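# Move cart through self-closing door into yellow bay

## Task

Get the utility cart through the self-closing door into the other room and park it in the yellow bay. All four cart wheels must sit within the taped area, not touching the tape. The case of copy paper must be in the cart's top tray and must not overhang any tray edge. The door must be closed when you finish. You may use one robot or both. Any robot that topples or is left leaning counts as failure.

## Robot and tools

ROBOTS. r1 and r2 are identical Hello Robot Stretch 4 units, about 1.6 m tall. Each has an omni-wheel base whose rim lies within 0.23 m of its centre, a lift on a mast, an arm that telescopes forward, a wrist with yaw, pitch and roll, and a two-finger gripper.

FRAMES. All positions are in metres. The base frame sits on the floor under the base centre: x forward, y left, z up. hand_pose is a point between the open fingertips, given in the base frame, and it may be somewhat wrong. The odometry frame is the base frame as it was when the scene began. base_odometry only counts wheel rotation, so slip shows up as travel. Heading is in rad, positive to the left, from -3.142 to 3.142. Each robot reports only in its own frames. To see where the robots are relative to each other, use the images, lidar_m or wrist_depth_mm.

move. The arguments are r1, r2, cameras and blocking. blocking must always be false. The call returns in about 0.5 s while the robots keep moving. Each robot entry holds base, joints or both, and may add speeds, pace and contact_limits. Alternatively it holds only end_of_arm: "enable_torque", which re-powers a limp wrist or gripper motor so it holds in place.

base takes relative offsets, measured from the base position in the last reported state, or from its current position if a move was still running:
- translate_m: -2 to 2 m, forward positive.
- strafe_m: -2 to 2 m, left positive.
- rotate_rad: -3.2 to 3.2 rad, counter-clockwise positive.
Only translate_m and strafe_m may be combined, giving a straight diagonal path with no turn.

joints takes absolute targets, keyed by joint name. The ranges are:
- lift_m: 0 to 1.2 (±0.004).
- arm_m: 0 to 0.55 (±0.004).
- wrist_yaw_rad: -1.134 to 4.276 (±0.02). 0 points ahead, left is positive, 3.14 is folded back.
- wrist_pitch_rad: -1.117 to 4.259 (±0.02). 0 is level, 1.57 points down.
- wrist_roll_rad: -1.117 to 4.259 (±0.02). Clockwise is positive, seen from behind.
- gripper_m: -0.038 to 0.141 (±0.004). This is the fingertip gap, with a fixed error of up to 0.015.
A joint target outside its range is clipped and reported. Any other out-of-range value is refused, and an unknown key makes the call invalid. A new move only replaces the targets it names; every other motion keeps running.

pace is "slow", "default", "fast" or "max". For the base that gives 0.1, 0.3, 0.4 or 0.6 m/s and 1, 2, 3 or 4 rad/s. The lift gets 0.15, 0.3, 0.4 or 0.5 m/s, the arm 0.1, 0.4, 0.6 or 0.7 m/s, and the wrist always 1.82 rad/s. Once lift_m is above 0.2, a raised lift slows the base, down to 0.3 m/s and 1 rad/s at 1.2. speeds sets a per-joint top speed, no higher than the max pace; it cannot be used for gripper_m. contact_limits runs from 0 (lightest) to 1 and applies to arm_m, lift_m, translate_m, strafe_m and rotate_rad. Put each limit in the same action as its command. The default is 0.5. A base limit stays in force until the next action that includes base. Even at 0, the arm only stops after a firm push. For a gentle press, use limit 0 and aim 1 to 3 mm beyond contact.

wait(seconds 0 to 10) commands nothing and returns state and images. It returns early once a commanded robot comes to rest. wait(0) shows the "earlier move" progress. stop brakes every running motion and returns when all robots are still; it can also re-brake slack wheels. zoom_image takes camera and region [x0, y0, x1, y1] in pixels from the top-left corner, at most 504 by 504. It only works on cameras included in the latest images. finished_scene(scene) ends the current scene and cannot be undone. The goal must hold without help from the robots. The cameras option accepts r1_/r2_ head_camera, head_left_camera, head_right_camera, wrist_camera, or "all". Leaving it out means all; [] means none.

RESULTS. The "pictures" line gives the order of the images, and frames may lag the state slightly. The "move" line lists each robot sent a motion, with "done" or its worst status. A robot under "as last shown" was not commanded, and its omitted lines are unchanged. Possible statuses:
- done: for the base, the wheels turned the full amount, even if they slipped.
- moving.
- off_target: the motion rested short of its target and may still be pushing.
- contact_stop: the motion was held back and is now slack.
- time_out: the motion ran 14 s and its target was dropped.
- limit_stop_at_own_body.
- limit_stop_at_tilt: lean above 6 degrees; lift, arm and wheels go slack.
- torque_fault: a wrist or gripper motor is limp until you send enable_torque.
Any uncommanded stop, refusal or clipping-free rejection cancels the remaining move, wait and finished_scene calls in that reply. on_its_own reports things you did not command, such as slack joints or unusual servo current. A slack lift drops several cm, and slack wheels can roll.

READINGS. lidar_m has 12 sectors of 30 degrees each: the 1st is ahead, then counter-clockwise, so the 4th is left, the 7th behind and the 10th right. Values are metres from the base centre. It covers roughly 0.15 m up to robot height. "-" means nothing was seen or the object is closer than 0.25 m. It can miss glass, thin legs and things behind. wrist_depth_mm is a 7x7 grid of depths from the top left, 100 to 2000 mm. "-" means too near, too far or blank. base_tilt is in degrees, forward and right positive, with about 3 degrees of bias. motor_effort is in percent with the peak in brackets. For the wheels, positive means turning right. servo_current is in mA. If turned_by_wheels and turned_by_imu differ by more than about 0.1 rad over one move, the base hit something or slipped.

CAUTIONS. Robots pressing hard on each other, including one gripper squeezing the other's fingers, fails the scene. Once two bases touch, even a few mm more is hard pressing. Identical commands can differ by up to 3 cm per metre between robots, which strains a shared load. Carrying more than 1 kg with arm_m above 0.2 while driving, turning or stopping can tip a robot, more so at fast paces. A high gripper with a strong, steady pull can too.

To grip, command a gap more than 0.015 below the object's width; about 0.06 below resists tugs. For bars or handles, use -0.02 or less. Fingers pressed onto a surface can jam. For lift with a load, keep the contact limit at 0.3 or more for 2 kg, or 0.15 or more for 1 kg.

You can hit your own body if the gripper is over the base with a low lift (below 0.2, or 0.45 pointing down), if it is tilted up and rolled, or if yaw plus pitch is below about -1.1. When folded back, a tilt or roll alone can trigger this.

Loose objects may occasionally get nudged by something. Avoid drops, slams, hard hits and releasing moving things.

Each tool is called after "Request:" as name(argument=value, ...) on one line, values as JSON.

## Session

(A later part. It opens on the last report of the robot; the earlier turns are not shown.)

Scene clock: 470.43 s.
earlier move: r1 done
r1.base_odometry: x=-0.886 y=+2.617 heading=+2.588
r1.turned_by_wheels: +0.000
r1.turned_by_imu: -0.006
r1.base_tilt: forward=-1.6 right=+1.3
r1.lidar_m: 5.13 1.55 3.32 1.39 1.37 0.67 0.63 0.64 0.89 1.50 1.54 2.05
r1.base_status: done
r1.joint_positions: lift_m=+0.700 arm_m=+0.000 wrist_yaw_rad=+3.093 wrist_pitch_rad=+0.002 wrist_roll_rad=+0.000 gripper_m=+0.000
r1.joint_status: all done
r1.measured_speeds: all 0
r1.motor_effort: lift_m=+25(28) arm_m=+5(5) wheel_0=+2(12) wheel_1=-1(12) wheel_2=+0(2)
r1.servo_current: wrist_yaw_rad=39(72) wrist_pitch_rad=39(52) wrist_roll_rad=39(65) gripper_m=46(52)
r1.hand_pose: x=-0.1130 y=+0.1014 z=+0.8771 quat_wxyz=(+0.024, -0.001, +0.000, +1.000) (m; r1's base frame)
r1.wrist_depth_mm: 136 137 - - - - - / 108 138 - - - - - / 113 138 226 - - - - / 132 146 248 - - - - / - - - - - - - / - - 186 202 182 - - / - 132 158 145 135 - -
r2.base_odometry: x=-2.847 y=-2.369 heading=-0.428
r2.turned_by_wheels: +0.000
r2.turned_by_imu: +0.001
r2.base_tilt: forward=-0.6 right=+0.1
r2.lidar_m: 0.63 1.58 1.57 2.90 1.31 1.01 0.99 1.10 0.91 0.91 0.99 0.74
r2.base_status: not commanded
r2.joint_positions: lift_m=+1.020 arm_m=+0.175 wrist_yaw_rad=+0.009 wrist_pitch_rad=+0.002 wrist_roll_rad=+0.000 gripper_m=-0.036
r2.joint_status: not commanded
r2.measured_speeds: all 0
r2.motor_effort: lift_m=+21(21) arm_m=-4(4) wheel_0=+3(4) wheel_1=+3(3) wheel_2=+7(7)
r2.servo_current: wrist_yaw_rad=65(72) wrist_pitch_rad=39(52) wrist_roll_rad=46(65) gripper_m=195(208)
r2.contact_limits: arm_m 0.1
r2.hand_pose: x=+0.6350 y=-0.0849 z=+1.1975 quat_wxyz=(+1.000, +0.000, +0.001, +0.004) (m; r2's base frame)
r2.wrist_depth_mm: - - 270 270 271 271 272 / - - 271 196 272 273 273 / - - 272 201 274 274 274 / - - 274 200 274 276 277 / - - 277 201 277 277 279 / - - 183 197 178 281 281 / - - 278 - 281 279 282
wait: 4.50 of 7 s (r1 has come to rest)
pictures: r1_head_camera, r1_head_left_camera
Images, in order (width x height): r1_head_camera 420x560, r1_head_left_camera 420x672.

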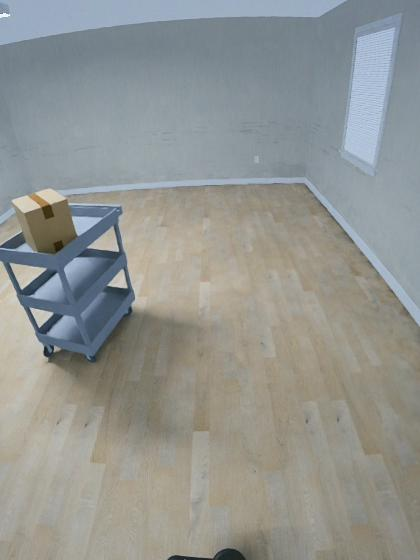

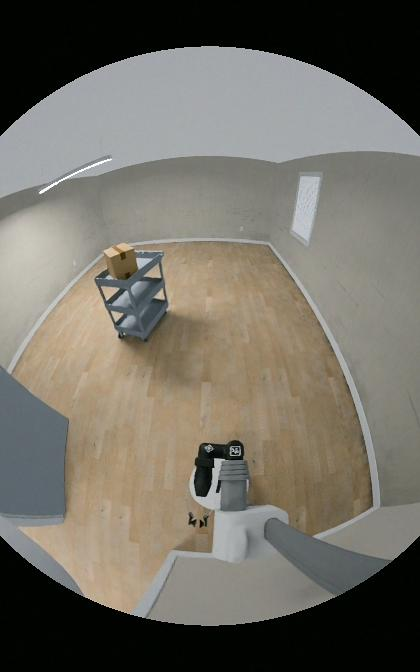

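Request:
move(blocking=false, r1={"base":{"translate_m":1.9},"pace":"fast"}, cameras=[])

Request:
wait(seconds=9, cameras=[])

Request:
move(blocking=false, r1={"base":{"translate_m":1.1},"pace":"fast"}, cameras=[])

Request:
wait(seconds=9, cameras=[])

Request:
move(blocking=false, r1={"base":{"rotate_rad":3.14},"joints":{"wrist_yaw_rad":0,"gripper_m":0.1}}, cameras=[])

Request:
wait(seconds=5, cameras=["r1_head_camera","r1_head_left_camera","r1_wrist_camera"])

Scene clock: 480.03 s.
move: r1 moving
r1.base_odometry: x=-0.926 y=+2.642 heading=+2.588
r1.turned_by_wheels: +0.000
r1.turned_by_imu: +0.000
r1.base_tilt: forward=-1.6 right=+1.3
r1.lidar_m: 5.08 1.50 3.37 1.40 1.41 0.73 0.66 0.72 1.01 1.50 1.54 2.10
r1.base_status: translate_m moving
r1.joint_positions: lift_m=+0.700 arm_m=+0.000 wrist_yaw_rad=+3.093 wrist_pitch_rad=+0.002 wrist_roll_rad=+0.000 gripper_m=+0.000
r1.joint_status: not commanded
r1.measured_speeds: translate_m=+0.184 strafe_m=+0.000 rotate_rad=+0.003 lift_m=+0.000 arm_m=+0.000 wrist_yaw_rad=+0.000 wrist_pitch_rad=+0.000 wrist_roll_rad=+0.000
r1.motor_effort: lift_m=+25(25) arm_m=+5(5) wheel_0=+8(10) wheel_1=+6(7) wheel_2=-11(12)
r1.servo_current: wrist_yaw_rad=39(59) wrist_pitch_rad=39(46) wrist_roll_rad=33(59) gripper_m=46(52)
r1.hand_pose: x=-0.1130 y=+0.1014 z=+0.8771 quat_wxyz=(+0.024, -0.001, +0.000, +1.000) (m; r1's base frame)
r1.wrist_depth_mm: - 137 - - - - - / - 137 - - - - - / 110 138 206 - - - - / 126 138 233 - - - - / - - - - - - - / - - 186 203 182 - - / - 132 158 145 135 - -
r2: as last shown
r2.turned_by_imu: +0.000
r2.base_tilt: forward=-0.6 right=+0.0
r2.lidar_m: 0.61 1.59 1.58 2.88 1.34 1.03 1.00 1.07 0.95 0.90 0.98 0.71
r2.motor_effort: lift_m=+21(21) arm_m=-4(4) wheel_0=+3(4) wheel_1=+2(3) wheel_2=+7(7)
r2.servo_current: wrist_yaw_rad=52(72) wrist_pitch_rad=39(39) wrist_roll_rad=39(59) gripper_m=195(202)
r2.contact_limits: arm_m 0.1
r2.wrist_depth_mm: - - 270 271 271 273 273 / - - 271 195 273 273 274 / - - 271 201 273 274 276 / - - 274 200 276 277 277 / - - 277 201 277 278 279 / - - 182 197 178 279 282 / - - 278 - 279 281 282
pictures: none
No camera images: "cameras" was empty.

Scene clock: 485.63 s.
earlier move: r1 done
r1.base_odometry: x=-2.503 y=+3.615 heading=+2.588
r1.turned_by_wheels: +0.000
r1.turned_by_imu: +0.000
r1.base_tilt: forward=-1.6 right=+1.3
r1.lidar_m: 3.25 3.35 3.40 0.66 0.76 2.17 2.54 2.18 1.53 1.45 1.52 2.01
r1.base_status: done
r1.joint_positions: lift_m=+0.700 arm_m=+0.000 wrist_yaw_rad=+3.093 wrist_pitch_rad=+0.002 wrist_roll_rad=+0.000 gripper_m=+0.000
r1.joint_status: not commanded
r1.measured_speeds: all 0
r1.motor_effort: lift_m=+25(25) arm_m=+5(5) wheel_0=+1(10) wheel_1=+1(9) wheel_2=+2(13)
r1.servo_current: wrist_yaw_rad=46(72) wrist_pitch_rad=39(52) wrist_roll_rad=46(72) gripper_m=46(52)
r1.hand_pose: x=-0.1130 y=+0.1014 z=+0.8771 quat_wxyz=(+0.024, -0.001, +0.000, +1.000) (m; r1's base frame)
r1.wrist_depth_mm: 136 138 - - - - - / 114 139 - - - - - / 117 139 274 - - - 1921 / 137 160 - - - - - / - - - - - - - / - - - 203 - - - / - - 187 184 144 - 1921
r2.base_odometry: x=-2.847 y=-2.369 heading=-0.428
r2.turned_by_wheels: +0.000
r2.turned_by_imu: +0.001
r2.base_tilt: forward=-0.7 right=+0.0
r2.lidar_m: 0.59 1.60 1.58 2.88 1.32 1.02 1.00 1.08 0.92 0.91 1.00 0.72
r2.base_status: not commanded
r2.joint_positions: lift_m=+1.020 arm_m=+0.175 wrist_yaw_rad=+0.009 wrist_pitch_rad=+0.002 wrist_roll_rad=+0.000 gripper_m=-0.036
r2.joint_status: not commanded
r2.measured_speeds: all 0
r2.motor_effort: lift_m=+21(21) arm_m=-4(4) wheel_0=+3(4) wheel_1=+2(3) wheel_2=+7(7)
r2.servo_current: wrist_yaw_rad=52(72) wrist_pitch_rad=39(46) wrist_roll_rad=46(59) gripper_m=202(208)
r2.contact_limits: arm_m 0.1
r2.hand_pose: x=+0.6350 y=-0.0849 z=+1.1975 quat_wxyz=(+1.000, +0.000, +0.001, +0.004) (m; r2's base frame)
r2.wrist_depth_mm: - - 268 270 271 271 272 / - - 271 196 273 273 273 / - - 272 200 274 274 276 / - - 274 199 277 276 278 / - - 276 201 278 278 278 / - - 182 196 178 279 281 / - - 278 - 282 281 283
wait: 5.60 of 9 s (r1 has come to rest)
pictures: none
No camera images: "cameras" was empty.

Scene clock: 486.13 s.
move: r1 moving
r1.base_odometry: x=-2.543 y=+3.640 heading=+2.589
r1.turned_by_wheels: +0.000
r1.turned_by_imu: +0.000
r1.base_tilt: forward=-1.6 right=+1.3
r1.lidar_m: 3.20 3.31 3.41 0.63 0.75 2.21 2.55 2.13 1.51 1.44 1.51 2.02
r1.base_status: translate_m moving
r1.joint_positions: lift_m=+0.700 arm_m=+0.000 wrist_yaw_rad=+3.093 wrist_pitch_rad=+0.002 wrist_roll_rad=+0.000 gripper_m=+0.000
r1.joint_status: not commanded
r1.measured_speeds: translate_m=+0.183 strafe_m=-0.001 rotate_rad=+0.001 lift_m=+0.000 arm_m=+0.000 wrist_yaw_rad=+0.000 wrist_pitch_rad=+0.000 wrist_roll_rad=+0.000
r1.motor_effort: lift_m=+25(25) arm_m=+5(5) wheel_0=+9(9) wheel_1=+5(7) wheel_2=-10(11)
r1.servo_current: wrist_yaw_rad=52(65) wrist_pitch_rad=46(46) wrist_roll_rad=59(59) gripper_m=39(46)
r1.hand_pose: x=-0.1130 y=+0.1014 z=+0.8771 quat_wxyz=(+0.024, -0.001, +0.000, +1.000) (m; r1's base frame)
r1.wrist_depth_mm: - 137 - - - - - / - 137 - - - - - / 111 137 212 - - - - / 126 138 - - - - - / - - - - - - - / - - - 203 - - - / - - 188 183 145 - 1921
r2: as last shown
r2.turned_by_imu: +0.000
r2.base_tilt: forward=-0.6 right=+0.1
r2.lidar_m: 0.62 1.60 1.58 2.90 1.33 1.01 1.00 1.10 0.92 0.92 0.99 0.72
r2.motor_effort: lift_m=+21(21) arm_m=-3(4) wheel_0=+3(3) wheel_1=+3(3) wheel_2=+6(7)
r2.servo_current: wrist_yaw_rad=59(65) wrist_pitch_rad=39(46) wrist_roll_rad=46(59) gripper_m=195(208)
r2.contact_limits: arm_m 0.1
r2.wrist_depth_mm: - - 268 268 271 271 272 / - - 271 195 272 273 273 / - - 272 200 274 276 276 / - - 274 200 276 277 278 / - - 276 200 277 279 279 / - - 182 196 178 279 281 / - - 278 - 281 283 282
pictures: none
No camera images: "cameras" was empty.

Scene clock: 489.73 s.
earlier move: r1 done
r1.base_odometry: x=-3.439 y=+4.193 heading=+2.589
r1.turned_by_wheels: +0.000
r1.turned_by_imu: +0.000
r1.base_tilt: forward=-1.6 right=+1.3
r1.lidar_m: 2.12 2.23 3.01 3.28 1.29 1.19 3.71 2.14 1.52 1.40 1.45 2.01
r1.base_status: done
r1.joint_positions: lift_m=+0.700 arm_m=+0.000 wrist_yaw_rad=+3.092 wrist_pitch_rad=+0.002 wrist_roll_rad=+0.000 gripper_m=+0.000
r1.joint_status: not commanded
r1.measured_speeds: all 0
r1.motor_effort: lift_m=+24(25) arm_m=+5(5) wheel_0=+1(9) wheel_1=+1(9) wheel_2=+2(13)
r1.servo_current: wrist_yaw_rad=59(65) wrist_pitch_rad=39(52) wrist_roll_rad=52(65) gripper_m=46(52)
r1.hand_pose: x=-0.1129 y=+0.1015 z=+0.8771 quat_wxyz=(+0.025, -0.001, +0.000, +1.000) (m; r1's base frame)
r1.wrist_depth_mm: 136 138 - - - - - / 114 139 - - - - - / 117 139 276 - - - - / 137 159 - - - 1499 - / - - - - - - - / - - - 204 - - - / - - 187 183 145 - -
r2.base_odometry: x=-2.847 y=-2.369 heading=-0.428
r2.turned_by_wheels: +0.000
r2.turned_by_imu: +0.001
r2.base_tilt: forward=-0.6 right=+0.1
r2.lidar_m: 0.60 1.58 1.57 2.89 1.31 1.04 1.00 1.10 0.94 0.91 1.00 0.72
r2.base_status: not commanded
r2.joint_positions: lift_m=+1.020 arm_m=+0.175 wrist_yaw_rad=+0.009 wrist_pitch_rad=+0.002 wrist_roll_rad=+0.000 gripper_m=-0.036
r2.joint_status: not commanded
r2.measured_speeds: all 0
r2.motor_effort: lift_m=+21(21) arm_m=-4(4) wheel_0=+3(4) wheel_1=+3(3) wheel_2=+7(7)
r2.servo_current: wrist_yaw_rad=52(72) wrist_pitch_rad=46(46) wrist_roll_rad=46(65) gripper_m=195(208)
r2.contact_limits: arm_m 0.1
r2.hand_pose: x=+0.6350 y=-0.0849 z=+1.1975 quat_wxyz=(+1.000, +0.000, +0.001, +0.004) (m; r2's base frame)
r2.wrist_depth_mm: - - 268 270 271 271 273 / - - 270 196 271 273 273 / - - 272 200 273 274 276 / - - 274 199 277 276 277 / - - 276 201 278 277 278 / - - 183 196 178 281 281 / - - 279 - 281 279 283
wait: 3.60 of 9 s (r1 has come to rest)
pictures: none
No camera images: "cameras" was empty.

Scene clock: 490.23 s.
move: r1 moving
r1.base_odometry: x=-3.439 y=+4.193 heading=+2.840
r1.turned_by_wheels: +0.252
r1.turned_by_imu: +0.252
r1.base_tilt: forward=-1.6 right=+1.2
r1.lidar_m: 2.16 2.42 3.31 3.28 1.19 1.42 3.17 1.71 1.42 1.40 1.60 2.16
r1.base_status: rotate_rad moving
r1.joint_positions: lift_m=+0.700 arm_m=+0.000 wrist_yaw_rad=+2.503 wrist_pitch_rad=+0.002 wrist_roll_rad=+0.000 gripper_m=+0.019
r1.joint_status: wrist_yaw_rad moving; gripper_m moving
r1.measured_speeds: translate_m=-0.001 strafe_m=-0.002 rotate_rad=+0.977 lift_m=+0.000 arm_m=+0.000 wrist_yaw_rad=-1.820 wrist_pitch_rad=+0.000 wrist_roll_rad=+0.000
r1.motor_effort: lift_m=+25(25) arm_m=+5(5) wheel_0=-5(8) wheel_1=-7(8) wheel_2=-7(7)
r1.servo_current: wrist_yaw_rad=59(124) wrist_pitch_rad=46(46) wrist_roll_rad=52(72) gripper_m=65(72)
r1.hand_pose: x=-0.0087 y=+0.2420 z=+0.8771 quat_wxyz=(+0.314, -0.001, +0.000, +0.950) (m; r1's base frame)
r1.wrist_depth_mm: - - - - - - - / - - - - - - - / - - - - - - - / - - - - 1576 - - / - - - - - - - / - - 196 211 183 - - / - - 1921 137 153 - -
r2: as last shown
r2.turned_by_imu: +0.000
r2.lidar_m: 0.60 1.55 1.60 2.89 1.32 1.02 1.00 1.08 0.94 0.92 0.97 0.73
r2.motor_effort: lift_m=+21(21) arm_m=-3(4) wheel_0=+3(3) wheel_1=+3(3) wheel_2=+7(7)
r2.servo_current: wrist_yaw_rad=72(72) wrist_pitch_rad=39(46) wrist_roll_rad=46(52) gripper_m=195(202)
r2.contact_limits: arm_m 0.1
r2.wrist_depth_mm: - - 268 271 271 273 272 / - - 271 196 272 273 273 / - - 272 200 273 276 274 / - - 273 200 276 277 278 / - - 276 201 277 278 278 / - - 182 196 178 279 281 / - - 277 - 281 281 283
pictures: none
No camera images: "cameras" was empty.

Scene clock: 492.60 s.
earlier move: r1 done
r1.base_odometry: x=-3.439 y=+4.193 heading=-0.555
r1.turned_by_wheels: +2.888
r1.turned_by_imu: +2.903
r1.base_tilt: forward=-1.6 right=+1.3
r1.lidar_m: 3.62 2.14 1.50 1.37 1.42 1.97 2.15 2.24 2.98 3.31 1.33 1.17
r1.base_status: done
r1.joint_positions: lift_m=+0.700 arm_m=+0.000 wrist_yaw_rad=+0.003 wrist_pitch_rad=+0.002 wrist_roll_rad=+0.000 gripper_m=+0.100
r1.joint_status: all done
r1.measured_speeds: all 0
r1.motor_effort: lift_m=+24(25) arm_m=+4(5) wheel_0=-1(10) wheel_1=-3(8) wheel_2=+0(9)
r1.servo_current: wrist_yaw_rad=52(124) wrist_pitch_rad=46(52) wrist_roll_rad=52(72) gripper_m=39(91)
r1.hand_pose: x=+0.4595 y=-0.0866 z=+0.8771 quat_wxyz=(+1.000, +0.000, +0.001, +0.001) (m; r1's base frame)
r1.wrist_depth_mm: - - - - - - - / - - - - - - - / - - - - - - 1182 / - - - - - - 1098 / - - - - - - - / - - 215 - 197 - - / - 1921 1921 145 - 1863 1008
r2.base_odometry: x=-2.847 y=-2.369 heading=-0.428
r2.turned_by_wheels: +0.000
r2.turned_by_imu: +0.000
r2.base_tilt: forward=-0.6 right=+0.0
r2.lidar_m: 0.60 1.57 1.55 2.91 1.31 1.02 1.01 1.08 0.93 0.91 1.01 0.71
r2.base_status: not commanded
r2.joint_positions: lift_m=+1.020 arm_m=+0.175 wrist_yaw_rad=+0.009 wrist_pitch_rad=+0.002 wrist_roll_rad=+0.000 gripper_m=-0.036
r2.joint_status: not commanded
r2.measured_speeds: all 0
r2.motor_effort: lift_m=+21(21) arm_m=-3(4) wheel_0=+3(4) wheel_1=+3(3) wheel_2=+7(7)
r2.servo_current: wrist_yaw_rad=59(72) wrist_pitch_rad=39(46) wrist_roll_rad=52(59) gripper_m=195(208)
r2.contact_limits: arm_m 0.1
r2.hand_pose: x=+0.6350 y=-0.0849 z=+1.1975 quat_wxyz=(+1.000, +0.000, +0.001, +0.004) (m; r2's base frame)
r2.wrist_depth_mm: - - 268 270 271 272 272 / - - 271 196 272 274 273 / - - 273 201 273 276 276 / - - 273 199 276 277 277 / - - 276 201 278 278 278 / - - 182 196 179 278 279 / - - 278 - 279 279 283
wait: 2.37 of 5 s (r1 has come to rest)
pictures: r1_head_camera, r1_head_left_camera, r1_wrist_camera
Images, in order (width x height): r1_head_camera 420x560, r1_head_left_camera 420x672, r1_wrist_camera 616x392.

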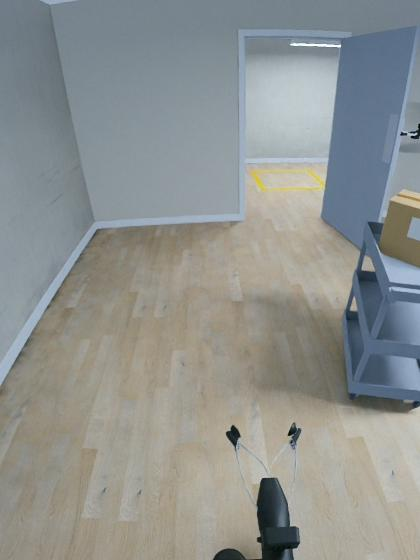

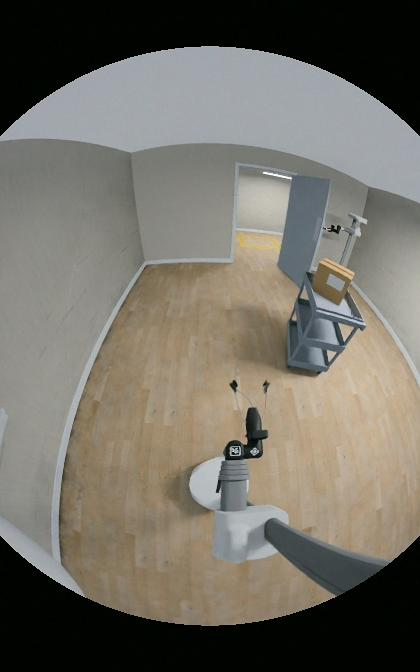

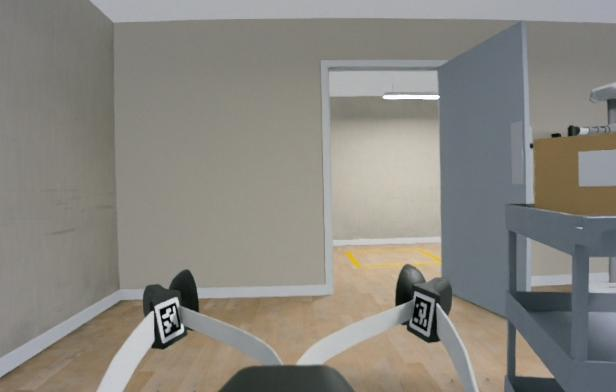

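Request:
move(blocking=false, r1={"base":{"strafe_m":-0.9},"joints":{"wrist_roll_rad":1.57,"lift_m":0.7}}, cameras=[])

Request:
wait(seconds=6, cameras=["r1_head_camera","r1_head_left_camera","r1_wrist_camera"])

Scene clock: 505.50 s.
move: r1 moving
r1.base_odometry: x=-3.458 y=+4.162 heading=-0.555
r1.turned_by_wheels: +0.000
r1.turned_by_imu: +0.000
r1.base_tilt: forward=-1.6 right=+1.2
r1.lidar_m: 3.62 2.17 1.51 1.41 1.47 2.02 2.14 2.24 2.95 3.27 1.30 1.17
r1.base_status: strafe_m moving
r1.joint_positions: lift_m=+0.700 arm_m=+0.000 wrist_yaw_rad=+0.003 wrist_pitch_rad=+0.002 wrist_roll_rad=+0.580 gripper_m=+0.100
r1.joint_status: lift_m moving; wrist_roll_rad moving
r1.measured_speeds: translate_m=-0.001 strafe_m=-0.140 rotate_rad=+0.003 lift_m=+0.000 arm_m=+0.000 wrist_yaw_rad=+0.000 wrist_pitch_rad=+0.000 wrist_roll_rad=+1.818
r1.motor_effort: lift_m=+25(26) arm_m=+4(4) wheel_0=+7(9) wheel_1=-11(11) wheel_2=-1(2)
r1.servo_current: wrist_yaw_rad=46(78) wrist_pitch_rad=39(46) wrist_roll_rad=91(111) gripper_m=46(46)
r1.hand_pose: x=+0.4595 y=-0.0866 z=+0.8771 quat_wxyz=(+0.958, +0.286, +0.001, +0.001) (m; r1's base frame)
r1.wrist_depth_mm: - - - - - 1138 991 / - - - - - - 809 / - - - - - - - / - - - - - - - / - - - - - - 1808 / - - 214 - 198 1708 1499 / - - - 145 1756 1464 1281
r2: as last shown
r2.base_tilt: forward=-0.6 right=+0.1
r2.lidar_m: 0.61 1.60 1.57 2.87 1.28 1.03 1.00 1.10 0.91 0.89 1.00 0.71
r2.motor_effort: lift_m=+21(21) arm_m=-3(4) wheel_0=+3(4) wheel_1=+2(3) wheel_2=+7(7)
r2.servo_current: wrist_yaw_rad=39(65) wrist_pitch_rad=39(46) wrist_roll_rad=39(65) gripper_m=202(202)
r2.contact_limits: arm_m 0.1
r2.wrist_depth_mm: - - 270 270 271 272 272 / - - 271 195 272 274 273 / - - 271 201 274 274 276 / - - 274 199 274 276 277 / - - 276 200 278 277 278 / - - 182 196 178 278 281 / - - 278 - 281 278 281
pictures: none
No camera images: "cameras" was empty.

Scene clock: 509.33 s.
earlier move: r1 done
r1.base_odometry: x=-3.913 y=+3.428 heading=-0.555
r1.turned_by_wheels: +0.000
r1.turned_by_imu: -0.006
r1.base_tilt: forward=-1.6 right=+1.3
r1.lidar_m: 0.89 3.48 2.45 2.29 2.37 2.23 2.11 2.19 2.55 2.40 2.47 2.87
r1.base_status: done
r1.joint_positions: lift_m=+0.700 arm_m=+0.000 wrist_yaw_rad=+0.003 wrist_pitch_rad=+0.002 wrist_roll_rad=+1.568 gripper_m=+0.100
r1.joint_status: all done
r1.measured_speeds: all 0
r1.motor_effort: lift_m=+24(26) arm_m=+4(5) wheel_0=-1(12) wheel_1=+0(11) wheel_2=+0(2)
r1.servo_current: wrist_yaw_rad=65(91) wrist_pitch_rad=39(52) wrist_roll_rad=46(111) gripper_m=46(52)
r1.hand_pose: x=+0.4595 y=-0.0866 z=+0.8772 quat_wxyz=(+0.708, +0.706, +0.002, +0.000) (m; r1's base frame)
r1.wrist_depth_mm: - - - - - 1756 1255 / - - - - - 1661 1229 / - - - - - 1618 1182 / - - - 991 - 732 - / - - - 1025 - 759 - / - - 213 - 198 809 - / - - - 144 - 820 1281
r2.base_odometry: x=-2.847 y=-2.369 heading=-0.428
r2.turned_by_wheels: +0.000
r2.turned_by_imu: +0.001
r2.base_tilt: forward=-0.6 right=+0.0
r2.lidar_m: 0.59 1.58 1.56 2.88 1.34 1.03 0.98 1.10 0.93 0.91 0.97 0.72
r2.base_status: not commanded
r2.joint_positions: lift_m=+1.020 arm_m=+0.175 wrist_yaw_rad=+0.009 wrist_pitch_rad=+0.002 wrist_roll_rad=+0.000 gripper_m=-0.036
r2.joint_status: not commanded
r2.measured_speeds: all 0
r2.motor_effort: lift_m=+21(21) arm_m=-3(4) wheel_0=+3(4) wheel_1=+3(3) wheel_2=+7(7)
r2.servo_current: wrist_yaw_rad=59(72) wrist_pitch_rad=39(46) wrist_roll_rad=46(65) gripper_m=195(208)
r2.contact_limits: arm_m 0.1
r2.hand_pose: x=+0.6350 y=-0.0849 z=+1.1975 quat_wxyz=(+1.000, +0.000, +0.001, +0.004) (m; r2's base frame)
r2.wrist_depth_mm: - - 270 270 270 272 272 / - - 271 196 271 273 274 / - - 273 200 273 274 274 / - - 276 200 274 277 277 / - - 276 200 277 278 278 / - - 183 196 178 279 281 / - - 278 - 282 281 282
wait: 3.83 of 6 s (r1 has come to rest)
pictures: r1_head_camera, r1_head_left_camera, r1_wrist_camera
Images, in order (width x height): r1_head_camera 420x560, r1_head_left_camera 420x672, r1_wrist_camera 616x392.

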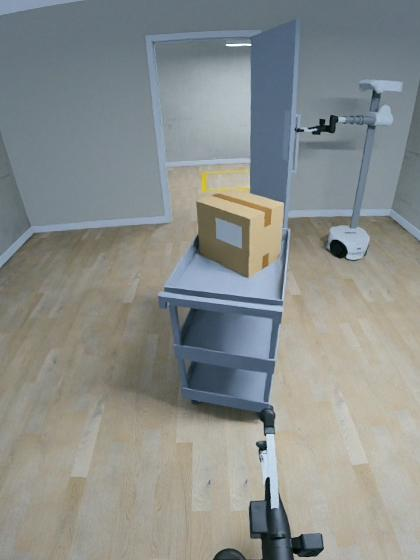

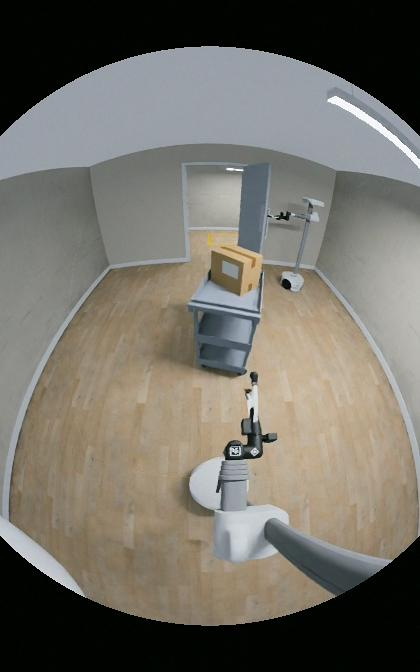

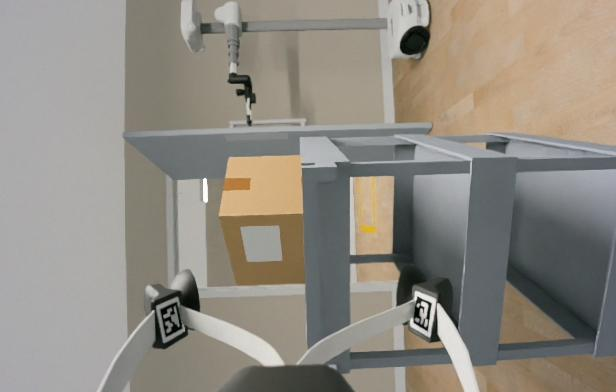

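Request:
zoom_image(camera="r1_wrist_camera", region=[200, 100, 520, 392])

Request:
zoom_image(camera="r1_head_camera", region=[130, 180, 310, 420])

Scaled by 1.575.

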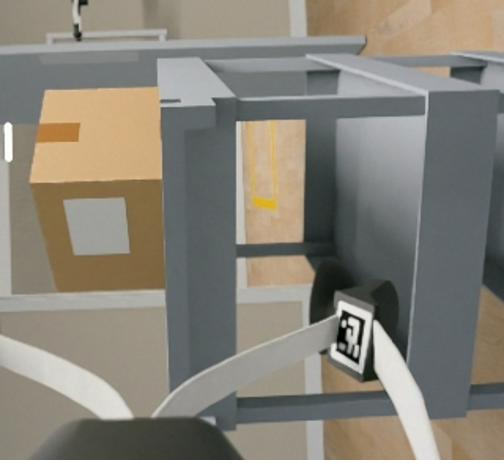

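Scaled by 2.100 from the camera's 420x560 image, which has a finer 600x800 frame.

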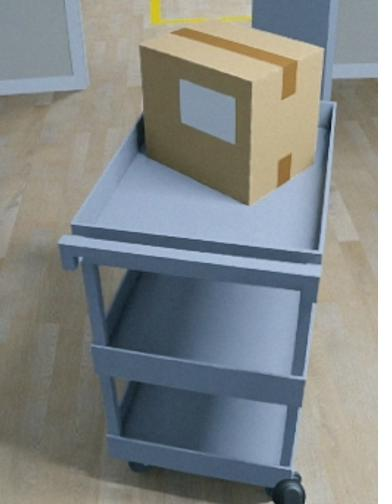

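Request:
move(blocking=false, r1={"base":{"strafe_m":0.12,"translate_m":0.22},"joints":{"lift_m":0.66,"gripper_m":0.135}}, cameras=[])

Request:
wait(seconds=3, cameras=["r1_head_camera","r1_wrist_camera"])

Request:
zoom_image(camera="r1_head_camera", region=[110, 180, 310, 430])

Scene clock: 529.53 s.
move: r1 moving
r1.base_odometry: x=-3.877 y=+3.426 heading=-0.554
r1.turned_by_wheels: +0.000
r1.turned_by_imu: +0.000
r1.base_tilt: forward=-1.6 right=+1.3
r1.lidar_m: 0.88 3.47 2.43 2.25 2.32 2.25 2.14 2.22 2.57 2.42 2.49 2.81
r1.base_status: translate_m moving; strafe_m moving
r1.joint_positions: lift_m=+0.668 arm_m=+0.000 wrist_yaw_rad=+0.003 wrist_pitch_rad=+0.002 wrist_roll_rad=+1.568 gripper_m=+0.115
r1.joint_status: lift_m moving; gripper_m moving
r1.measured_speeds: translate_m=+0.122 strafe_m=+0.065 rotate_rad=+0.006 lift_m=-0.073 arm_m=+0.000 wrist_yaw_rad=+0.000 wrist_pitch_rad=+0.000 wrist_roll_rad=+0.000
r1.motor_effort: lift_m=+11(21) arm_m=+4(4) wheel_0=+2(3) wheel_1=+9(10) wheel_2=-8(9)
r1.servo_current: wrist_yaw_rad=39(72) wrist_pitch_rad=39(52) wrist_roll_rad=46(59) gripper_m=85(85)
r1.hand_pose: x=+0.4595 y=-0.0866 z=+0.8459 quat_wxyz=(+0.708, +0.706, +0.002, +0.000) (m; r1's base frame)
r1.wrist_depth_mm: - - - - - 1708 1182 / - - - - - 1661 1182 / - - - - - 1618 1182 / - - 1098 960 - 723 - / - - 1078 991 - 741 - / - - 219 - 211 768 - / - - - 137 - 878 -
r2: as last shown
r2.turned_by_imu: +0.000
r2.lidar_m: 0.61 1.59 1.58 2.91 1.34 1.03 0.99 1.08 0.93 0.89 1.00 0.71
r2.motor_effort: lift_m=+21(21) arm_m=-4(4) wheel_0=+3(4) wheel_1=+3(3) wheel_2=+6(7)
r2.servo_current: wrist_yaw_rad=59(65) wrist_pitch_rad=39(46) wrist_roll_rad=46(52) gripper_m=195(208)
r2.contact_limits: arm_m 0.1
r2.wrist_depth_mm: - - 270 270 271 271 272 / - - 271 195 272 274 274 / - - 272 200 272 274 276 / - - 274 199 276 277 277 / - - 274 201 276 277 278 / - - 182 196 178 279 279 / - - 279 - 281 281 282
pictures: none
No camera images: "cameras" was empty.

Scene clock: 531.20 s.
earlier move: r1 done
r1.base_odometry: x=-3.663 y=+3.415 heading=-0.555
r1.turned_by_wheels: +0.000
r1.turned_by_imu: +0.001
r1.base_tilt: forward=-1.6 right=+1.3
r1.lidar_m: 0.70 3.34 2.33 2.18 2.24 2.48 2.35 2.42 2.68 2.52 2.59 0.69
r1.base_status: done
r1.joint_positions: lift_m=+0.660 arm_m=+0.000 wrist_yaw_rad=+0.003 wrist_pitch_rad=+0.002 wrist_roll_rad=+1.568 gripper_m=+0.135
r1.joint_status: all done
r1.measured_speeds: all 0
r1.motor_effort: lift_m=+13(21) arm_m=+4(4) wheel_0=+4(6) wheel_1=-1(10) wheel_2=-1(9)
r1.servo_current: wrist_yaw_rad=46(72) wrist_pitch_rad=46(52) wrist_roll_rad=39(65) gripper_m=46(85)
r1.hand_pose: x=+0.4595 y=-0.0867 z=+0.8381 quat_wxyz=(+0.708, +0.706, +0.002, +0.000) (m; r1's base frame)
r1.wrist_depth_mm: - - - - - 1756 1138 / - - - 459 530 521 512 / - - 768 469 - - 535 / - - 820 554 - - 554 / - - - 559 - - 580 / - 210 - 580 - 198 1118 / - - - 142 - 1708 1160
r2.base_odometry: x=-2.847 y=-2.369 heading=-0.428
r2.turned_by_wheels: +0.000
r2.turned_by_imu: +0.000
r2.base_tilt: forward=-0.6 right=+0.0
r2.lidar_m: 0.60 1.59 1.60 2.88 1.31 1.04 1.00 1.09 0.92 0.91 1.01 0.71
r2.base_status: not commanded
r2.joint_positions: lift_m=+1.020 arm_m=+0.175 wrist_yaw_rad=+0.009 wrist_pitch_rad=+0.002 wrist_roll_rad=+0.000 gripper_m=-0.036
r2.joint_status: not commanded
r2.measured_speeds: all 0
r2.motor_effort: lift_m=+21(21) arm_m=-4(4) wheel_0=+3(4) wheel_1=+3(3) wheel_2=+7(7)
r2.servo_current: wrist_yaw_rad=72(72) wrist_pitch_rad=39(46) wrist_roll_rad=39(59) gripper_m=202(208)
r2.contact_limits: arm_m 0.1
r2.hand_pose: x=+0.6350 y=-0.0849 z=+1.1975 quat_wxyz=(+1.000, +0.000, +0.001, +0.004) (m; r2's base frame)
r2.wrist_depth_mm: - - 268 271 271 271 272 / - - 271 196 272 273 273 / - - 272 200 273 276 274 / - - 274 199 274 276 278 / - - 276 200 277 279 278 / - - 182 196 179 278 281 / - - 278 - 281 281 283
wait: 1.67 of 3 s (r1 has come to rest)
pictures: r1_head_camera, r1_wrist_camera
Images, in order (width x height): r1_head_camera 420x560, r1_wrist_camera 616x392.

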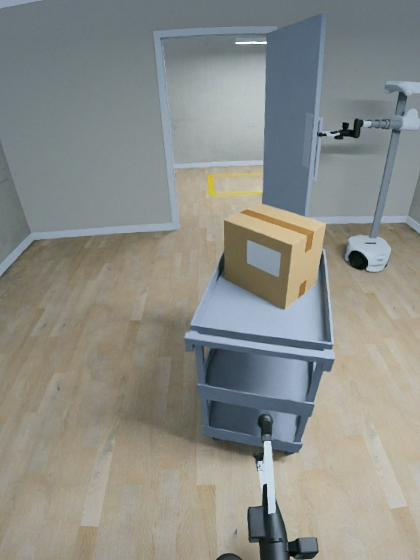

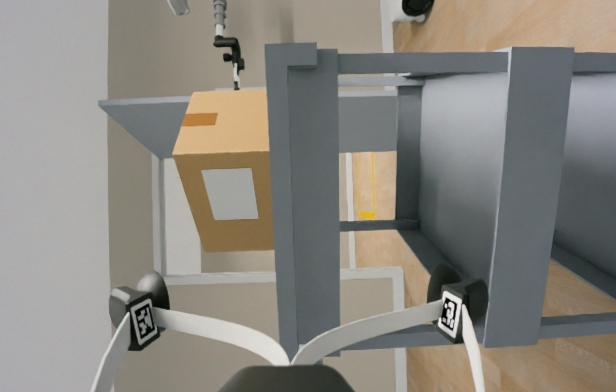

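Scaled by 2.016 from the camera's 420x560 image, which has a finer 600x800 frame.

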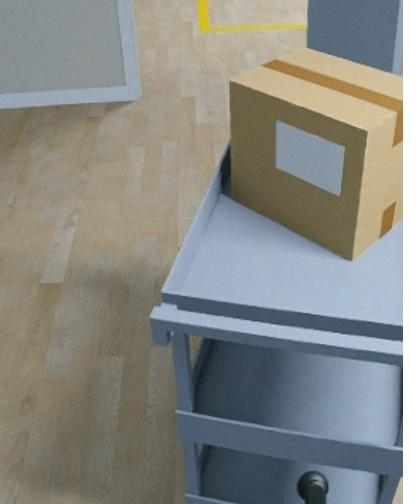

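Request:
move(blocking=false, r1={"base":{"strafe_m":0.04,"translate_m":0.14},"joints":{"lift_m":0.692,"gripper_m":0.1}}, cameras=[])

Request:
wait(seconds=3, cameras=["r1_wrist_camera"])

Request:
move(blocking=false, r1={"joints":{"arm_m":0.1},"contact_limits":{"arm_m":0.1},"speeds":{"arm_m":0.1}}, cameras=[])

Request:
wait(seconds=2, cameras=["r1_head_camera","r1_wrist_camera"])

Scene clock: 542.93 s.
move: r1 moving
r1.base_odometry: x=-3.631 y=+3.406 heading=-0.554
r1.turned_by_wheels: +0.000
r1.turned_by_imu: +0.000
r1.base_tilt: forward=-1.6 right=+1.3
r1.lidar_m: 0.68 3.30 2.35 2.18 2.19 2.51 2.37 2.46 2.66 2.54 2.61 0.67
r1.base_status: translate_m moving; strafe_m moving
r1.joint_positions: lift_m=+0.688 arm_m=+0.000 wrist_yaw_rad=+0.003 wrist_pitch_rad=+0.002 wrist_roll_rad=+1.568 gripper_m=+0.123
r1.joint_status: lift_m moving; gripper_m moving
r1.measured_speeds: translate_m=+0.121 strafe_m=+0.034 rotate_rad=+0.003 lift_m=+0.050 arm_m=+0.000 wrist_yaw_rad=+0.000 wrist_pitch_rad=+0.000 wrist_roll_rad=+0.000
r1.motor_effort: lift_m=+27(27) arm_m=+4(4) wheel_0=+6(6) wheel_1=+5(9) wheel_2=-9(9)
r1.servo_current: wrist_yaw_rad=52(59) wrist_pitch_rad=46(52) wrist_roll_rad=59(65) gripper_m=104(104)
r1.hand_pose: x=+0.4595 y=-0.0867 z=+0.8657 quat_wxyz=(+0.708, +0.706, +0.002, +0.000) (m; r1's base frame)
r1.wrist_depth_mm: - - - - - 1618 1182 / - - - 492 496 - 496 / - - 759 723 - - 508 / - - 820 759 - - 530 / - - - 866 - - 549 / - - - - 210 197 574 / - - - 146 - 1863 1205
r2: as last shown
r2.lidar_m: 0.60 1.59 1.55 2.94 1.33 1.03 1.00 1.09 0.93 0.92 0.98 0.72
r2.motor_effort: lift_m=+21(21) arm_m=-3(4) wheel_0=+3(3) wheel_1=+3(3) wheel_2=+6(7)
r2.servo_current: wrist_yaw_rad=52(65) wrist_pitch_rad=39(46) wrist_roll_rad=39(59) gripper_m=202(208)
r2.contact_limits: arm_m 0.1
r2.wrist_depth_mm: - - 270 271 270 272 272 / - - 271 195 273 273 273 / - - 272 200 273 274 276 / - - 274 199 276 277 277 / - - 274 201 277 278 281 / - - 182 196 178 281 281 / - - 279 - 281 281 283
pictures: none
No camera images: "cameras" was empty.

Scene clock: 544.23 s.
earlier move: r1 done
r1.base_odometry: x=-3.523 y=+3.375 heading=-0.554
r1.turned_by_wheels: +0.000
r1.turned_by_imu: +0.000
r1.base_tilt: forward=-1.6 right=+1.3
r1.lidar_m: 0.58 3.24 2.29 2.16 2.21 2.60 2.49 2.59 2.67 2.56 2.61 0.58
r1.base_status: done
r1.joint_positions: lift_m=+0.691 arm_m=+0.000 wrist_yaw_rad=+0.003 wrist_pitch_rad=+0.002 wrist_roll_rad=+1.568 gripper_m=+0.100
r1.joint_status: all done
r1.measured_speeds: all 0
r1.motor_effort: lift_m=+25(27) arm_m=+4(4) wheel_0=+2(6) wheel_1=+1(9) wheel_2=+0(9)
r1.servo_current: wrist_yaw_rad=39(65) wrist_pitch_rad=46(52) wrist_roll_rad=59(72) gripper_m=39(104)
r1.hand_pose: x=+0.4595 y=-0.0867 z=+0.8691 quat_wxyz=(+0.708, +0.706, +0.002, +0.000) (m; r1's base frame)
r1.wrist_depth_mm: - - - - - 1983 - / - - 691 627 - - - / - - 640 615 - - - / - - 732 691 1042 - - / - - - - - 1921 - / - - 216 - 193 627 - / - - - 144 473 1708 1182
r2.base_odometry: x=-2.847 y=-2.369 heading=-0.428
r2.turned_by_wheels: +0.000
r2.turned_by_imu: +0.000
r2.base_tilt: forward=-0.6 right=+0.1
r2.lidar_m: 0.60 1.56 1.59 2.90 1.34 1.05 1.00 1.10 0.94 0.88 0.99 0.74
r2.base_status: not commanded
r2.joint_positions: lift_m=+1.020 arm_m=+0.175 wrist_yaw_rad=+0.009 wrist_pitch_rad=+0.002 wrist_roll_rad=+0.000 gripper_m=-0.036
r2.joint_status: not commanded
r2.measured_speeds: all 0
r2.motor_effort: lift_m=+21(21) arm_m=-3(4) wheel_0=+3(4) wheel_1=+3(3) wheel_2=+7(7)
r2.servo_current: wrist_yaw_rad=46(72) wrist_pitch_rad=39(46) wrist_roll_rad=39(65) gripper_m=195(208)
r2.contact_limits: arm_m 0.1
r2.hand_pose: x=+0.6350 y=-0.0849 z=+1.1975 quat_wxyz=(+1.000, +0.000, +0.001, +0.004) (m; r2's base frame)
r2.wrist_depth_mm: - - 271 268 272 272 272 / - - 270 196 271 273 273 / - - 272 200 274 276 276 / - - 273 200 276 277 278 / - - 276 202 278 278 279 / - - 182 196 179 279 281 / - - 278 - 281 282 282
wait: 1.30 of 3 s (r1 has come to rest)
pictures: r1_wrist_camera
Images, in order (width x height): r1_wrist_camera 616x392.

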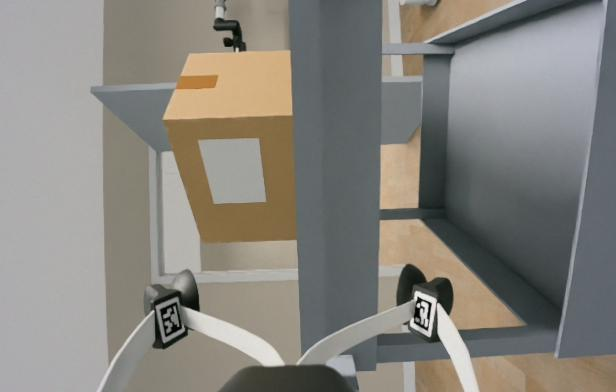

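Scene clock: 544.73 s.
move: r1 moving
r1.base_odometry: x=-3.523 y=+3.375 heading=-0.554
r1.turned_by_wheels: +0.000
r1.turned_by_imu: +0.000
r1.base_tilt: forward=-1.6 right=+1.3
r1.lidar_m: 0.58 3.25 2.30 2.16 2.21 2.63 2.47 2.58 2.69 2.54 2.58 0.57
r1.base_status: not commanded
r1.joint_positions: lift_m=+0.691 arm_m=+0.038 wrist_yaw_rad=+0.003 wrist_pitch_rad=+0.002 wrist_roll_rad=+1.568 gripper_m=+0.100
r1.joint_status: arm_m moving
r1.measured_speeds: translate_m=+0.000 strafe_m=+0.000 rotate_rad=+0.000 lift_m=+0.000 arm_m=+0.100 wrist_yaw_rad=+0.000 wrist_pitch_rad=+0.000 wrist_roll_rad=+0.000
r1.motor_effort: lift_m=+25(25) arm_m=+4(7) wheel_0=+2(2) wheel_1=+1(1) wheel_2=+0(0)
r1.servo_current: wrist_yaw_rad=59(59) wrist_pitch_rad=46(52) wrist_roll_rad=46(52) gripper_m=46(46)
r1.contact_limits: arm_m 0.1
r1.hand_pose: x=+0.4972 y=-0.0867 z=+0.8691 quat_wxyz=(+0.708, +0.706, +0.002, +0.000) (m; r1's base frame)
r1.wrist_depth_mm: - - - - 349 1921 - / - - 654 591 - - - / - - 597 574 - - - / - - 683 647 387 - - / - - - 778 946 1983 - / - - 214 - 193 1499 - / - - - 144 436 439 439
r2: as last shown
r2.base_tilt: forward=-0.6 right=+0.0
r2.lidar_m: 0.59 1.56 1.55 2.90 1.33 1.04 1.00 1.07 0.92 0.89 0.96 0.68
r2.motor_effort: lift_m=+21(21) arm_m=-3(4) wheel_0=+3(3) wheel_1=+3(3) wheel_2=+7(7)
r2.servo_current: wrist_yaw_rad=46(72) wrist_pitch_rad=39(46) wrist_roll_rad=52(59) gripper_m=202(208)
r2.contact_limits: arm_m 0.1
r2.wrist_depth_mm: - - 268 271 271 272 272 / - - 271 196 272 273 273 / - - 273 200 273 276 276 / - - 274 199 274 277 277 / - - 277 202 276 279 279 / - - 182 196 178 281 279 / - - 279 - 281 282 282
pictures: none
No camera images: "cameras" was empty.

Scene clock: 545.77 s.
earlier move: r1 done
r1.base_odometry: x=-3.523 y=+3.375 heading=-0.554
r1.turned_by_wheels: +0.000
r1.turned_by_imu: +0.000
r1.base_tilt: forward=-1.6 right=+1.3
r1.lidar_m: 0.57 3.25 2.28 2.17 2.23 2.59 2.47 2.57 2.71 2.54 2.61 0.59
r1.base_status: not commanded
r1.joint_positions: lift_m=+0.691 arm_m=+0.100 wrist_yaw_rad=+0.003 wrist_pitch_rad=+0.002 wrist_roll_rad=+1.568 gripper_m=+0.100
r1.joint_status: all done
r1.measured_speeds: all 0
r1.motor_effort: lift_m=+25(25) arm_m=+5(7) wheel_0=+2(2) wheel_1=+1(1) wheel_2=+0(0)
r1.servo_current: wrist_yaw_rad=39(72) wrist_pitch_rad=39(52) wrist_roll_rad=52(65) gripper_m=39(46)
r1.contact_limits: arm_m 0.1
r1.hand_pose: x=+0.5594 y=-0.0867 z=+0.8691 quat_wxyz=(+0.708, +0.706, +0.002, +0.000) (m; r1's base frame)
r1.wrist_depth_mm: - - - 640 287 - - / - - 544 517 296 - - / - - 549 521 306 - - / - - 627 603 317 - - / - - - 683 330 1921 - / - - 215 - 192 1618 - / - - - 144 368 377 445
r2.base_odometry: x=-2.847 y=-2.369 heading=-0.428
r2.turned_by_wheels: +0.000
r2.turned_by_imu: +0.000
r2.base_tilt: forward=-0.6 right=+0.0
r2.lidar_m: 0.60 1.60 1.56 2.90 1.32 1.01 0.98 1.08 0.94 0.89 0.99 0.71
r2.base_status: not commanded
r2.joint_positions: lift_m=+1.020 arm_m=+0.175 wrist_yaw_rad=+0.009 wrist_pitch_rad=+0.002 wrist_roll_rad=+0.000 gripper_m=-0.036
r2.joint_status: not commanded
r2.measured_speeds: all 0
r2.motor_effort: lift_m=+21(21) arm_m=-4(4) wheel_0=+3(3) wheel_1=+2(3) wheel_2=+6(7)
r2.servo_current: wrist_yaw_rad=59(72) wrist_pitch_rad=39(46) wrist_roll_rad=39(59) gripper_m=195(208)
r2.contact_limits: arm_m 0.1
r2.hand_pose: x=+0.6350 y=-0.0849 z=+1.1975 quat_wxyz=(+1.000, +0.000, +0.001, +0.004) (m; r2's base frame)
r2.wrist_depth_mm: - - 270 270 271 271 272 / - - 271 195 272 273 273 / - - 272 200 274 274 274 / - - 273 200 276 276 277 / - - 277 200 277 277 279 / - - 183 197 179 281 279 / - - 278 - 281 281 283
wait: 1.03 of 2 s (r1 has come to rest)
pictures: r1_head_camera, r1_wrist_camera
Images, in order (width x height): r1_head_camera 420x560, r1_wrist_camera 616x392.

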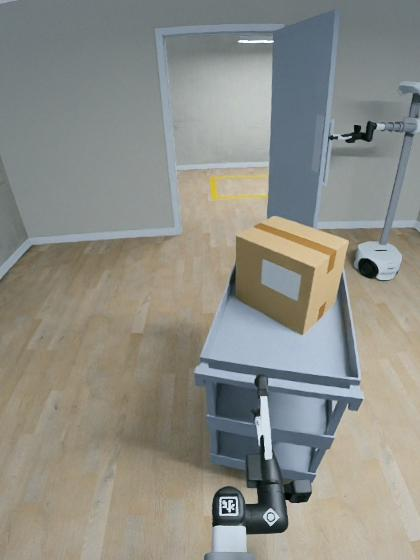

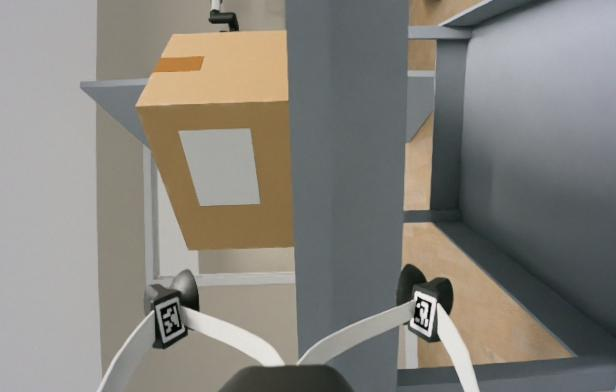

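Request:
zoom_image(camera="r1_wrist_camera", region=[240, 0, 460, 392])

Request:
zoom_image(camera="r1_head_camera", region=[190, 210, 370, 470])

Scaled by 1.286.

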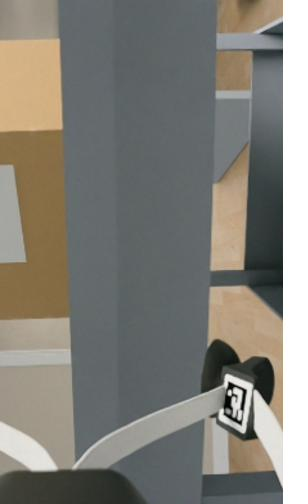

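Scaled by 1.938 from the camera's 420x560 image, which has a finer 600x800 frame.

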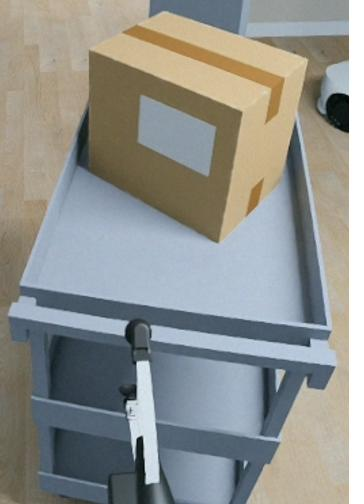

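Request:
move(blocking=false, r1={"joints":{"arm_m":0.125,"lift_m":0.686},"contact_limits":{"arm_m":0.1},"speeds":{"arm_m":0.1}}, cameras=[])

Request:
wait(seconds=1.5, cameras=[])

Request:
move(blocking=false, r1={"joints":{"gripper_m":-0.02}}, cameras=[])

Request:
wait(seconds=2, cameras=["r1_head_camera","r1_wrist_camera"])

Request:
zoom_image(camera="r1_head_camera", region=[190, 210, 370, 470])

Scene clock: 562.50 s.
move: r1 moving
r1.base_odometry: x=-3.523 y=+3.375 heading=-0.554
r1.turned_by_wheels: +0.000
r1.turned_by_imu: +0.000
r1.base_tilt: forward=-1.6 right=+1.3
r1.lidar_m: 0.59 3.24 2.29 2.14 2.21 2.62 2.48 2.57 2.71 2.55 2.63 0.59
r1.base_status: not commanded
r1.joint_positions: lift_m=+0.687 arm_m=+0.125 wrist_yaw_rad=+0.003 wrist_pitch_rad=+0.002 wrist_roll_rad=+1.568 gripper_m=+0.100
r1.joint_status: lift_m moving; arm_m moving
r1.measured_speeds: translate_m=+0.000 strafe_m=+0.000 rotate_rad=+0.000 lift_m=+0.000 arm_m=+0.006 wrist_yaw_rad=+0.000 wrist_pitch_rad=+0.000 wrist_roll_rad=+0.000
r1.motor_effort: lift_m=+12(25) arm_m=+8(8) wheel_0=+2(2) wheel_1=+1(1) wheel_2=+0(0)
r1.servo_current: wrist_yaw_rad=59(59) wrist_pitch_rad=46(46) wrist_roll_rad=59(65) gripper_m=46(52)
r1.contact_limits: arm_m 0.1
r1.hand_pose: x=+0.5844 y=-0.0867 z=+0.8641 quat_wxyz=(+0.708, +0.706, +0.002, +0.000) (m; r1's base frame)
r1.wrist_depth_mm: - - 640 260 264 - - / - 554 504 215 273 - - / - - 525 222 282 - - / - - 597 230 293 - - / - - 699 668 304 1983 - / - - 215 - 193 1576 - / - - - 144 359 1661 1255
r2: as last shown
r2.lidar_m: 0.61 1.57 1.59 2.90 1.32 1.02 1.00 1.09 0.91 0.91 1.00 0.73
r2.motor_effort: lift_m=+21(21) arm_m=-4(4) wheel_0=+3(3) wheel_1=+3(3) wheel_2=+7(7)
r2.servo_current: wrist_yaw_rad=52(65) wrist_pitch_rad=46(46) wrist_roll_rad=39(52) gripper_m=195(202)
r2.contact_limits: arm_m 0.1
r2.wrist_depth_mm: - - 268 270 271 272 272 / - - 271 195 272 272 273 / - - 272 200 273 276 274 / - - 274 199 276 277 276 / - - 276 200 277 278 281 / - - 182 197 178 278 281 / - - 279 - 281 281 282
pictures: none
No camera images: "cameras" was empty.

Scene clock: 562.80 s.
earlier move: r1 done
r1.base_odometry: x=-3.523 y=+3.375 heading=-0.554
r1.turned_by_wheels: +0.000
r1.turned_by_imu: +0.000
r1.base_tilt: forward=-1.6 right=+1.2
r1.lidar_m: 0.60 3.24 2.28 2.15 2.24 2.60 2.48 2.57 2.73 2.57 2.63 0.57
r1.base_status: not commanded
r1.joint_positions: lift_m=+0.687 arm_m=+0.125 wrist_yaw_rad=+0.003 wrist_pitch_rad=+0.002 wrist_roll_rad=+1.568 gripper_m=+0.100
r1.joint_status: all done
r1.measured_speeds: all 0
r1.motor_effort: lift_m=+12(25) arm_m=+5(8) wheel_0=+2(3) wheel_1=+1(1) wheel_2=+0(0)
r1.servo_current: wrist_yaw_rad=39(59) wrist_pitch_rad=46(46) wrist_roll_rad=46(65) gripper_m=39(52)
r1.contact_limits: arm_m 0.1
r1.hand_pose: x=+0.5844 y=-0.0867 z=+0.8641 quat_wxyz=(+0.708, +0.706, +0.002, +0.000) (m; r1's base frame)
r1.wrist_depth_mm: - - 640 260 262 - - / - 549 508 214 273 - - / - - 530 220 281 - - / - - 597 230 291 - - / - - 699 668 304 1921 - / - - 216 - 193 1576 - / - - - 144 359 1661 1255
r2.base_odometry: x=-2.847 y=-2.369 heading=-0.428
r2.turned_by_wheels: +0.000
r2.turned_by_imu: +0.000
r2.base_tilt: forward=-0.6 right=+0.1
r2.lidar_m: 0.61 1.59 1.57 2.91 1.32 1.02 1.01 1.11 0.94 0.91 0.99 0.72
r2.base_status: not commanded
r2.joint_positions: lift_m=+1.020 arm_m=+0.175 wrist_yaw_rad=+0.009 wrist_pitch_rad=+0.002 wrist_roll_rad=+0.000 gripper_m=-0.036
r2.joint_status: not commanded
r2.measured_speeds: all 0
r2.motor_effort: lift_m=+21(21) arm_m=-4(4) wheel_0=+3(4) wheel_1=+3(3) wheel_2=+7(7)
r2.servo_current: wrist_yaw_rad=52(65) wrist_pitch_rad=39(46) wrist_roll_rad=46(59) gripper_m=202(202)
r2.contact_limits: arm_m 0.1
r2.hand_pose: x=+0.6350 y=-0.0849 z=+1.1975 quat_wxyz=(+1.000, +0.000, +0.001, +0.004) (m; r2's base frame)
r2.wrist_depth_mm: - - 270 270 271 271 273 / - - 272 195 272 273 274 / - - 272 200 273 276 276 / - - 273 199 274 276 277 / - - 276 201 278 278 279 / - - 182 196 178 279 281 / - - 279 - 279 281 282
wait: 0.30 of 1.5 s (r1 has come to rest)
pictures: none
No camera images: "cameras" was empty.

Scene clock: 563.30 s.
move: r1 moving
r1.base_odometry: x=-3.523 y=+3.375 heading=-0.554
r1.turned_by_wheels: +0.000
r1.turned_by_imu: +0.000
r1.base_tilt: forward=-1.5 right=+1.3
r1.lidar_m: 0.60 3.27 2.28 2.16 2.20 2.61 2.49 2.60 2.68 2.55 2.62 0.59
r1.base_status: not commanded
r1.joint_positions: lift_m=+0.687 arm_m=+0.125 wrist_yaw_rad=+0.003 wrist_pitch_rad=+0.002 wrist_roll_rad=+1.568 gripper_m=+0.084
r1.joint_status: gripper_m moving
r1.measured_speeds: all 0
r1.motor_effort: lift_m=+12(13) arm_m=+5(5) wheel_0=+2(2) wheel_1=+1(1) wheel_2=+0(0)
r1.servo_current: wrist_yaw_rad=52(59) wrist_pitch_rad=46(46) wrist_roll_rad=46(59) gripper_m=85(85)
r1.contact_limits: arm_m 0.1
r1.hand_pose: x=+0.5844 y=-0.0867 z=+0.8641 quat_wxyz=(+0.708, +0.706, +0.002, +0.000) (m; r1's base frame)
r1.wrist_depth_mm: - - 640 259 262 - - / - 554 504 213 272 - - / - - 525 221 281 - - / - - 597 230 291 - - / - - 699 668 301 1863 - / - - 212 - 191 1537 - / - - - 142 357 1499 1281
r2: as last shown
r2.base_tilt: forward=-0.7 right=+0.0
r2.lidar_m: 0.61 1.59 1.61 2.93 1.30 1.03 1.01 1.08 0.94 0.91 0.98 0.75
r2.motor_effort: lift_m=+21(21) arm_m=-4(4) wheel_0=+3(4) wheel_1=+2(3) wheel_2=+6(7)
r2.servo_current: wrist_yaw_rad=72(72) wrist_pitch_rad=39(46) wrist_roll_rad=52(59) gripper_m=195(202)
r2.contact_limits: arm_m 0.1
r2.wrist_depth_mm: - - 268 270 271 271 272 / - - 271 196 272 273 274 / - - 272 200 274 274 277 / - - 274 200 274 277 277 / - - 274 200 277 277 278 / - - 182 197 179 279 281 / - - 279 - 281 282 282
pictures: none
No camera images: "cameras" was empty.

Scene clock: 564.73 s.
earlier move: r1 done
r1.base_odometry: x=-3.523 y=+3.375 heading=-0.554
r1.turned_by_wheels: +0.000
r1.turned_by_imu: +0.000
r1.base_tilt: forward=-1.6 right=+1.2
r1.lidar_m: 0.61 3.24 2.30 2.13 2.23 2.59 2.49 2.58 2.67 2.54 2.59 0.58
r1.base_status: not commanded
r1.joint_positions: lift_m=+0.687 arm_m=+0.125 wrist_yaw_rad=+0.003 wrist_pitch_rad=+0.002 wrist_roll_rad=+1.568 gripper_m=-0.019
r1.joint_status: all done
r1.measured_speeds: all 0
r1.motor_effort: lift_m=+13(13) arm_m=+5(5) wheel_0=+2(2) wheel_1=+1(1) wheel_2=+0(0)
r1.servo_current: wrist_yaw_rad=20(78) wrist_pitch_rad=33(52) wrist_roll_rad=46(65) gripper_m=59(137)
r1.contact_limits: arm_m 0.1
r1.hand_pose: x=+0.5844 y=-0.0867 z=+0.8641 quat_wxyz=(+0.708, +0.706, +0.002, +0.000) (m; r1's base frame)
r1.wrist_depth_mm: - - 640 260 263 - - / - 554 504 214 273 - - / - - 525 222 281 - - / - - 603 231 290 - - / - - - 668 304 1983 - / - - - 198 309 1863 - / - - 179 170 154 1464 1229
r2.base_odometry: x=-2.847 y=-2.369 heading=-0.428
r2.turned_by_wheels: +0.000
r2.turned_by_imu: +0.000
r2.base_tilt: forward=-0.6 right=+0.0
r2.lidar_m: 0.61 1.57 1.58 2.91 1.32 1.05 0.99 1.07 0.94 0.91 1.00 0.72
r2.base_status: not commanded
r2.joint_positions: lift_m=+1.020 arm_m=+0.175 wrist_yaw_rad=+0.009 wrist_pitch_rad=+0.002 wrist_roll_rad=+0.000 gripper_m=-0.036
r2.joint_status: not commanded
r2.measured_speeds: all 0
r2.motor_effort: lift_m=+21(21) arm_m=-4(4) wheel_0=+3(4) wheel_1=+2(3) wheel_2=+7(7)
r2.servo_current: wrist_yaw_rad=59(72) wrist_pitch_rad=39(46) wrist_roll_rad=39(59) gripper_m=202(208)
r2.contact_limits: arm_m 0.1
r2.hand_pose: x=+0.6350 y=-0.0849 z=+1.1975 quat_wxyz=(+1.000, +0.000, +0.001, +0.004) (m; r2's base frame)
r2.wrist_depth_mm: - - 270 270 270 272 271 / - - 271 195 272 273 273 / - - 271 200 273 273 276 / - - 274 200 274 277 278 / - - 277 200 277 278 279 / - - 182 196 178 279 281 / - - 279 - 282 282 282
wait: 1.43 of 2 s (r1 has come to rest)
pictures: r1_head_camera, r1_wrist_camera
Images, in order (width x height): r1_head_camera 420x560, r1_wrist_camera 616x392.

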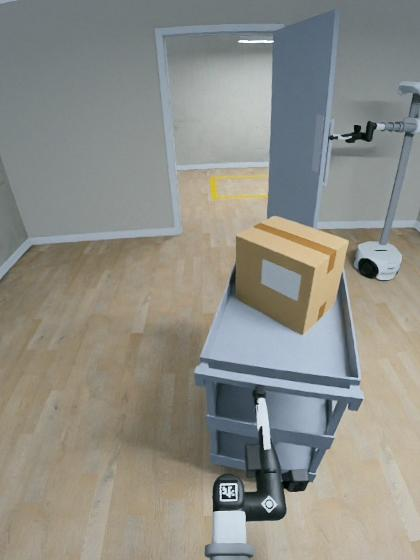

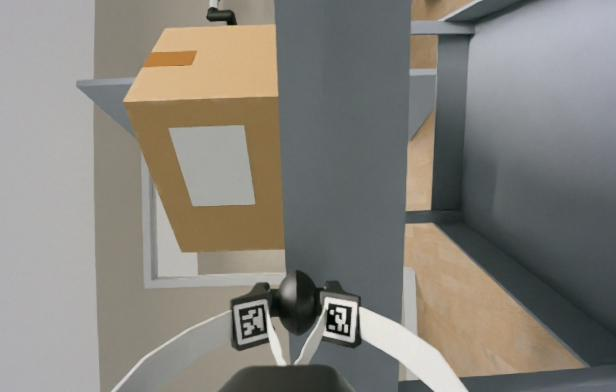

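Scaled by 1.938 from the camera's 420x560 image, which has a finer 600x800 frame.

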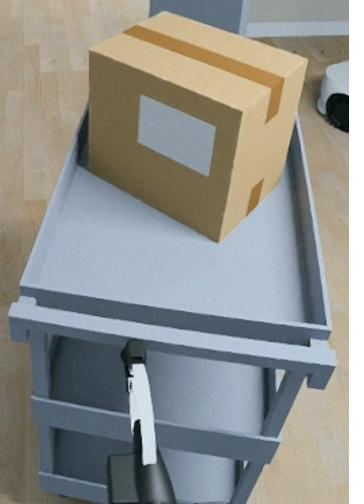

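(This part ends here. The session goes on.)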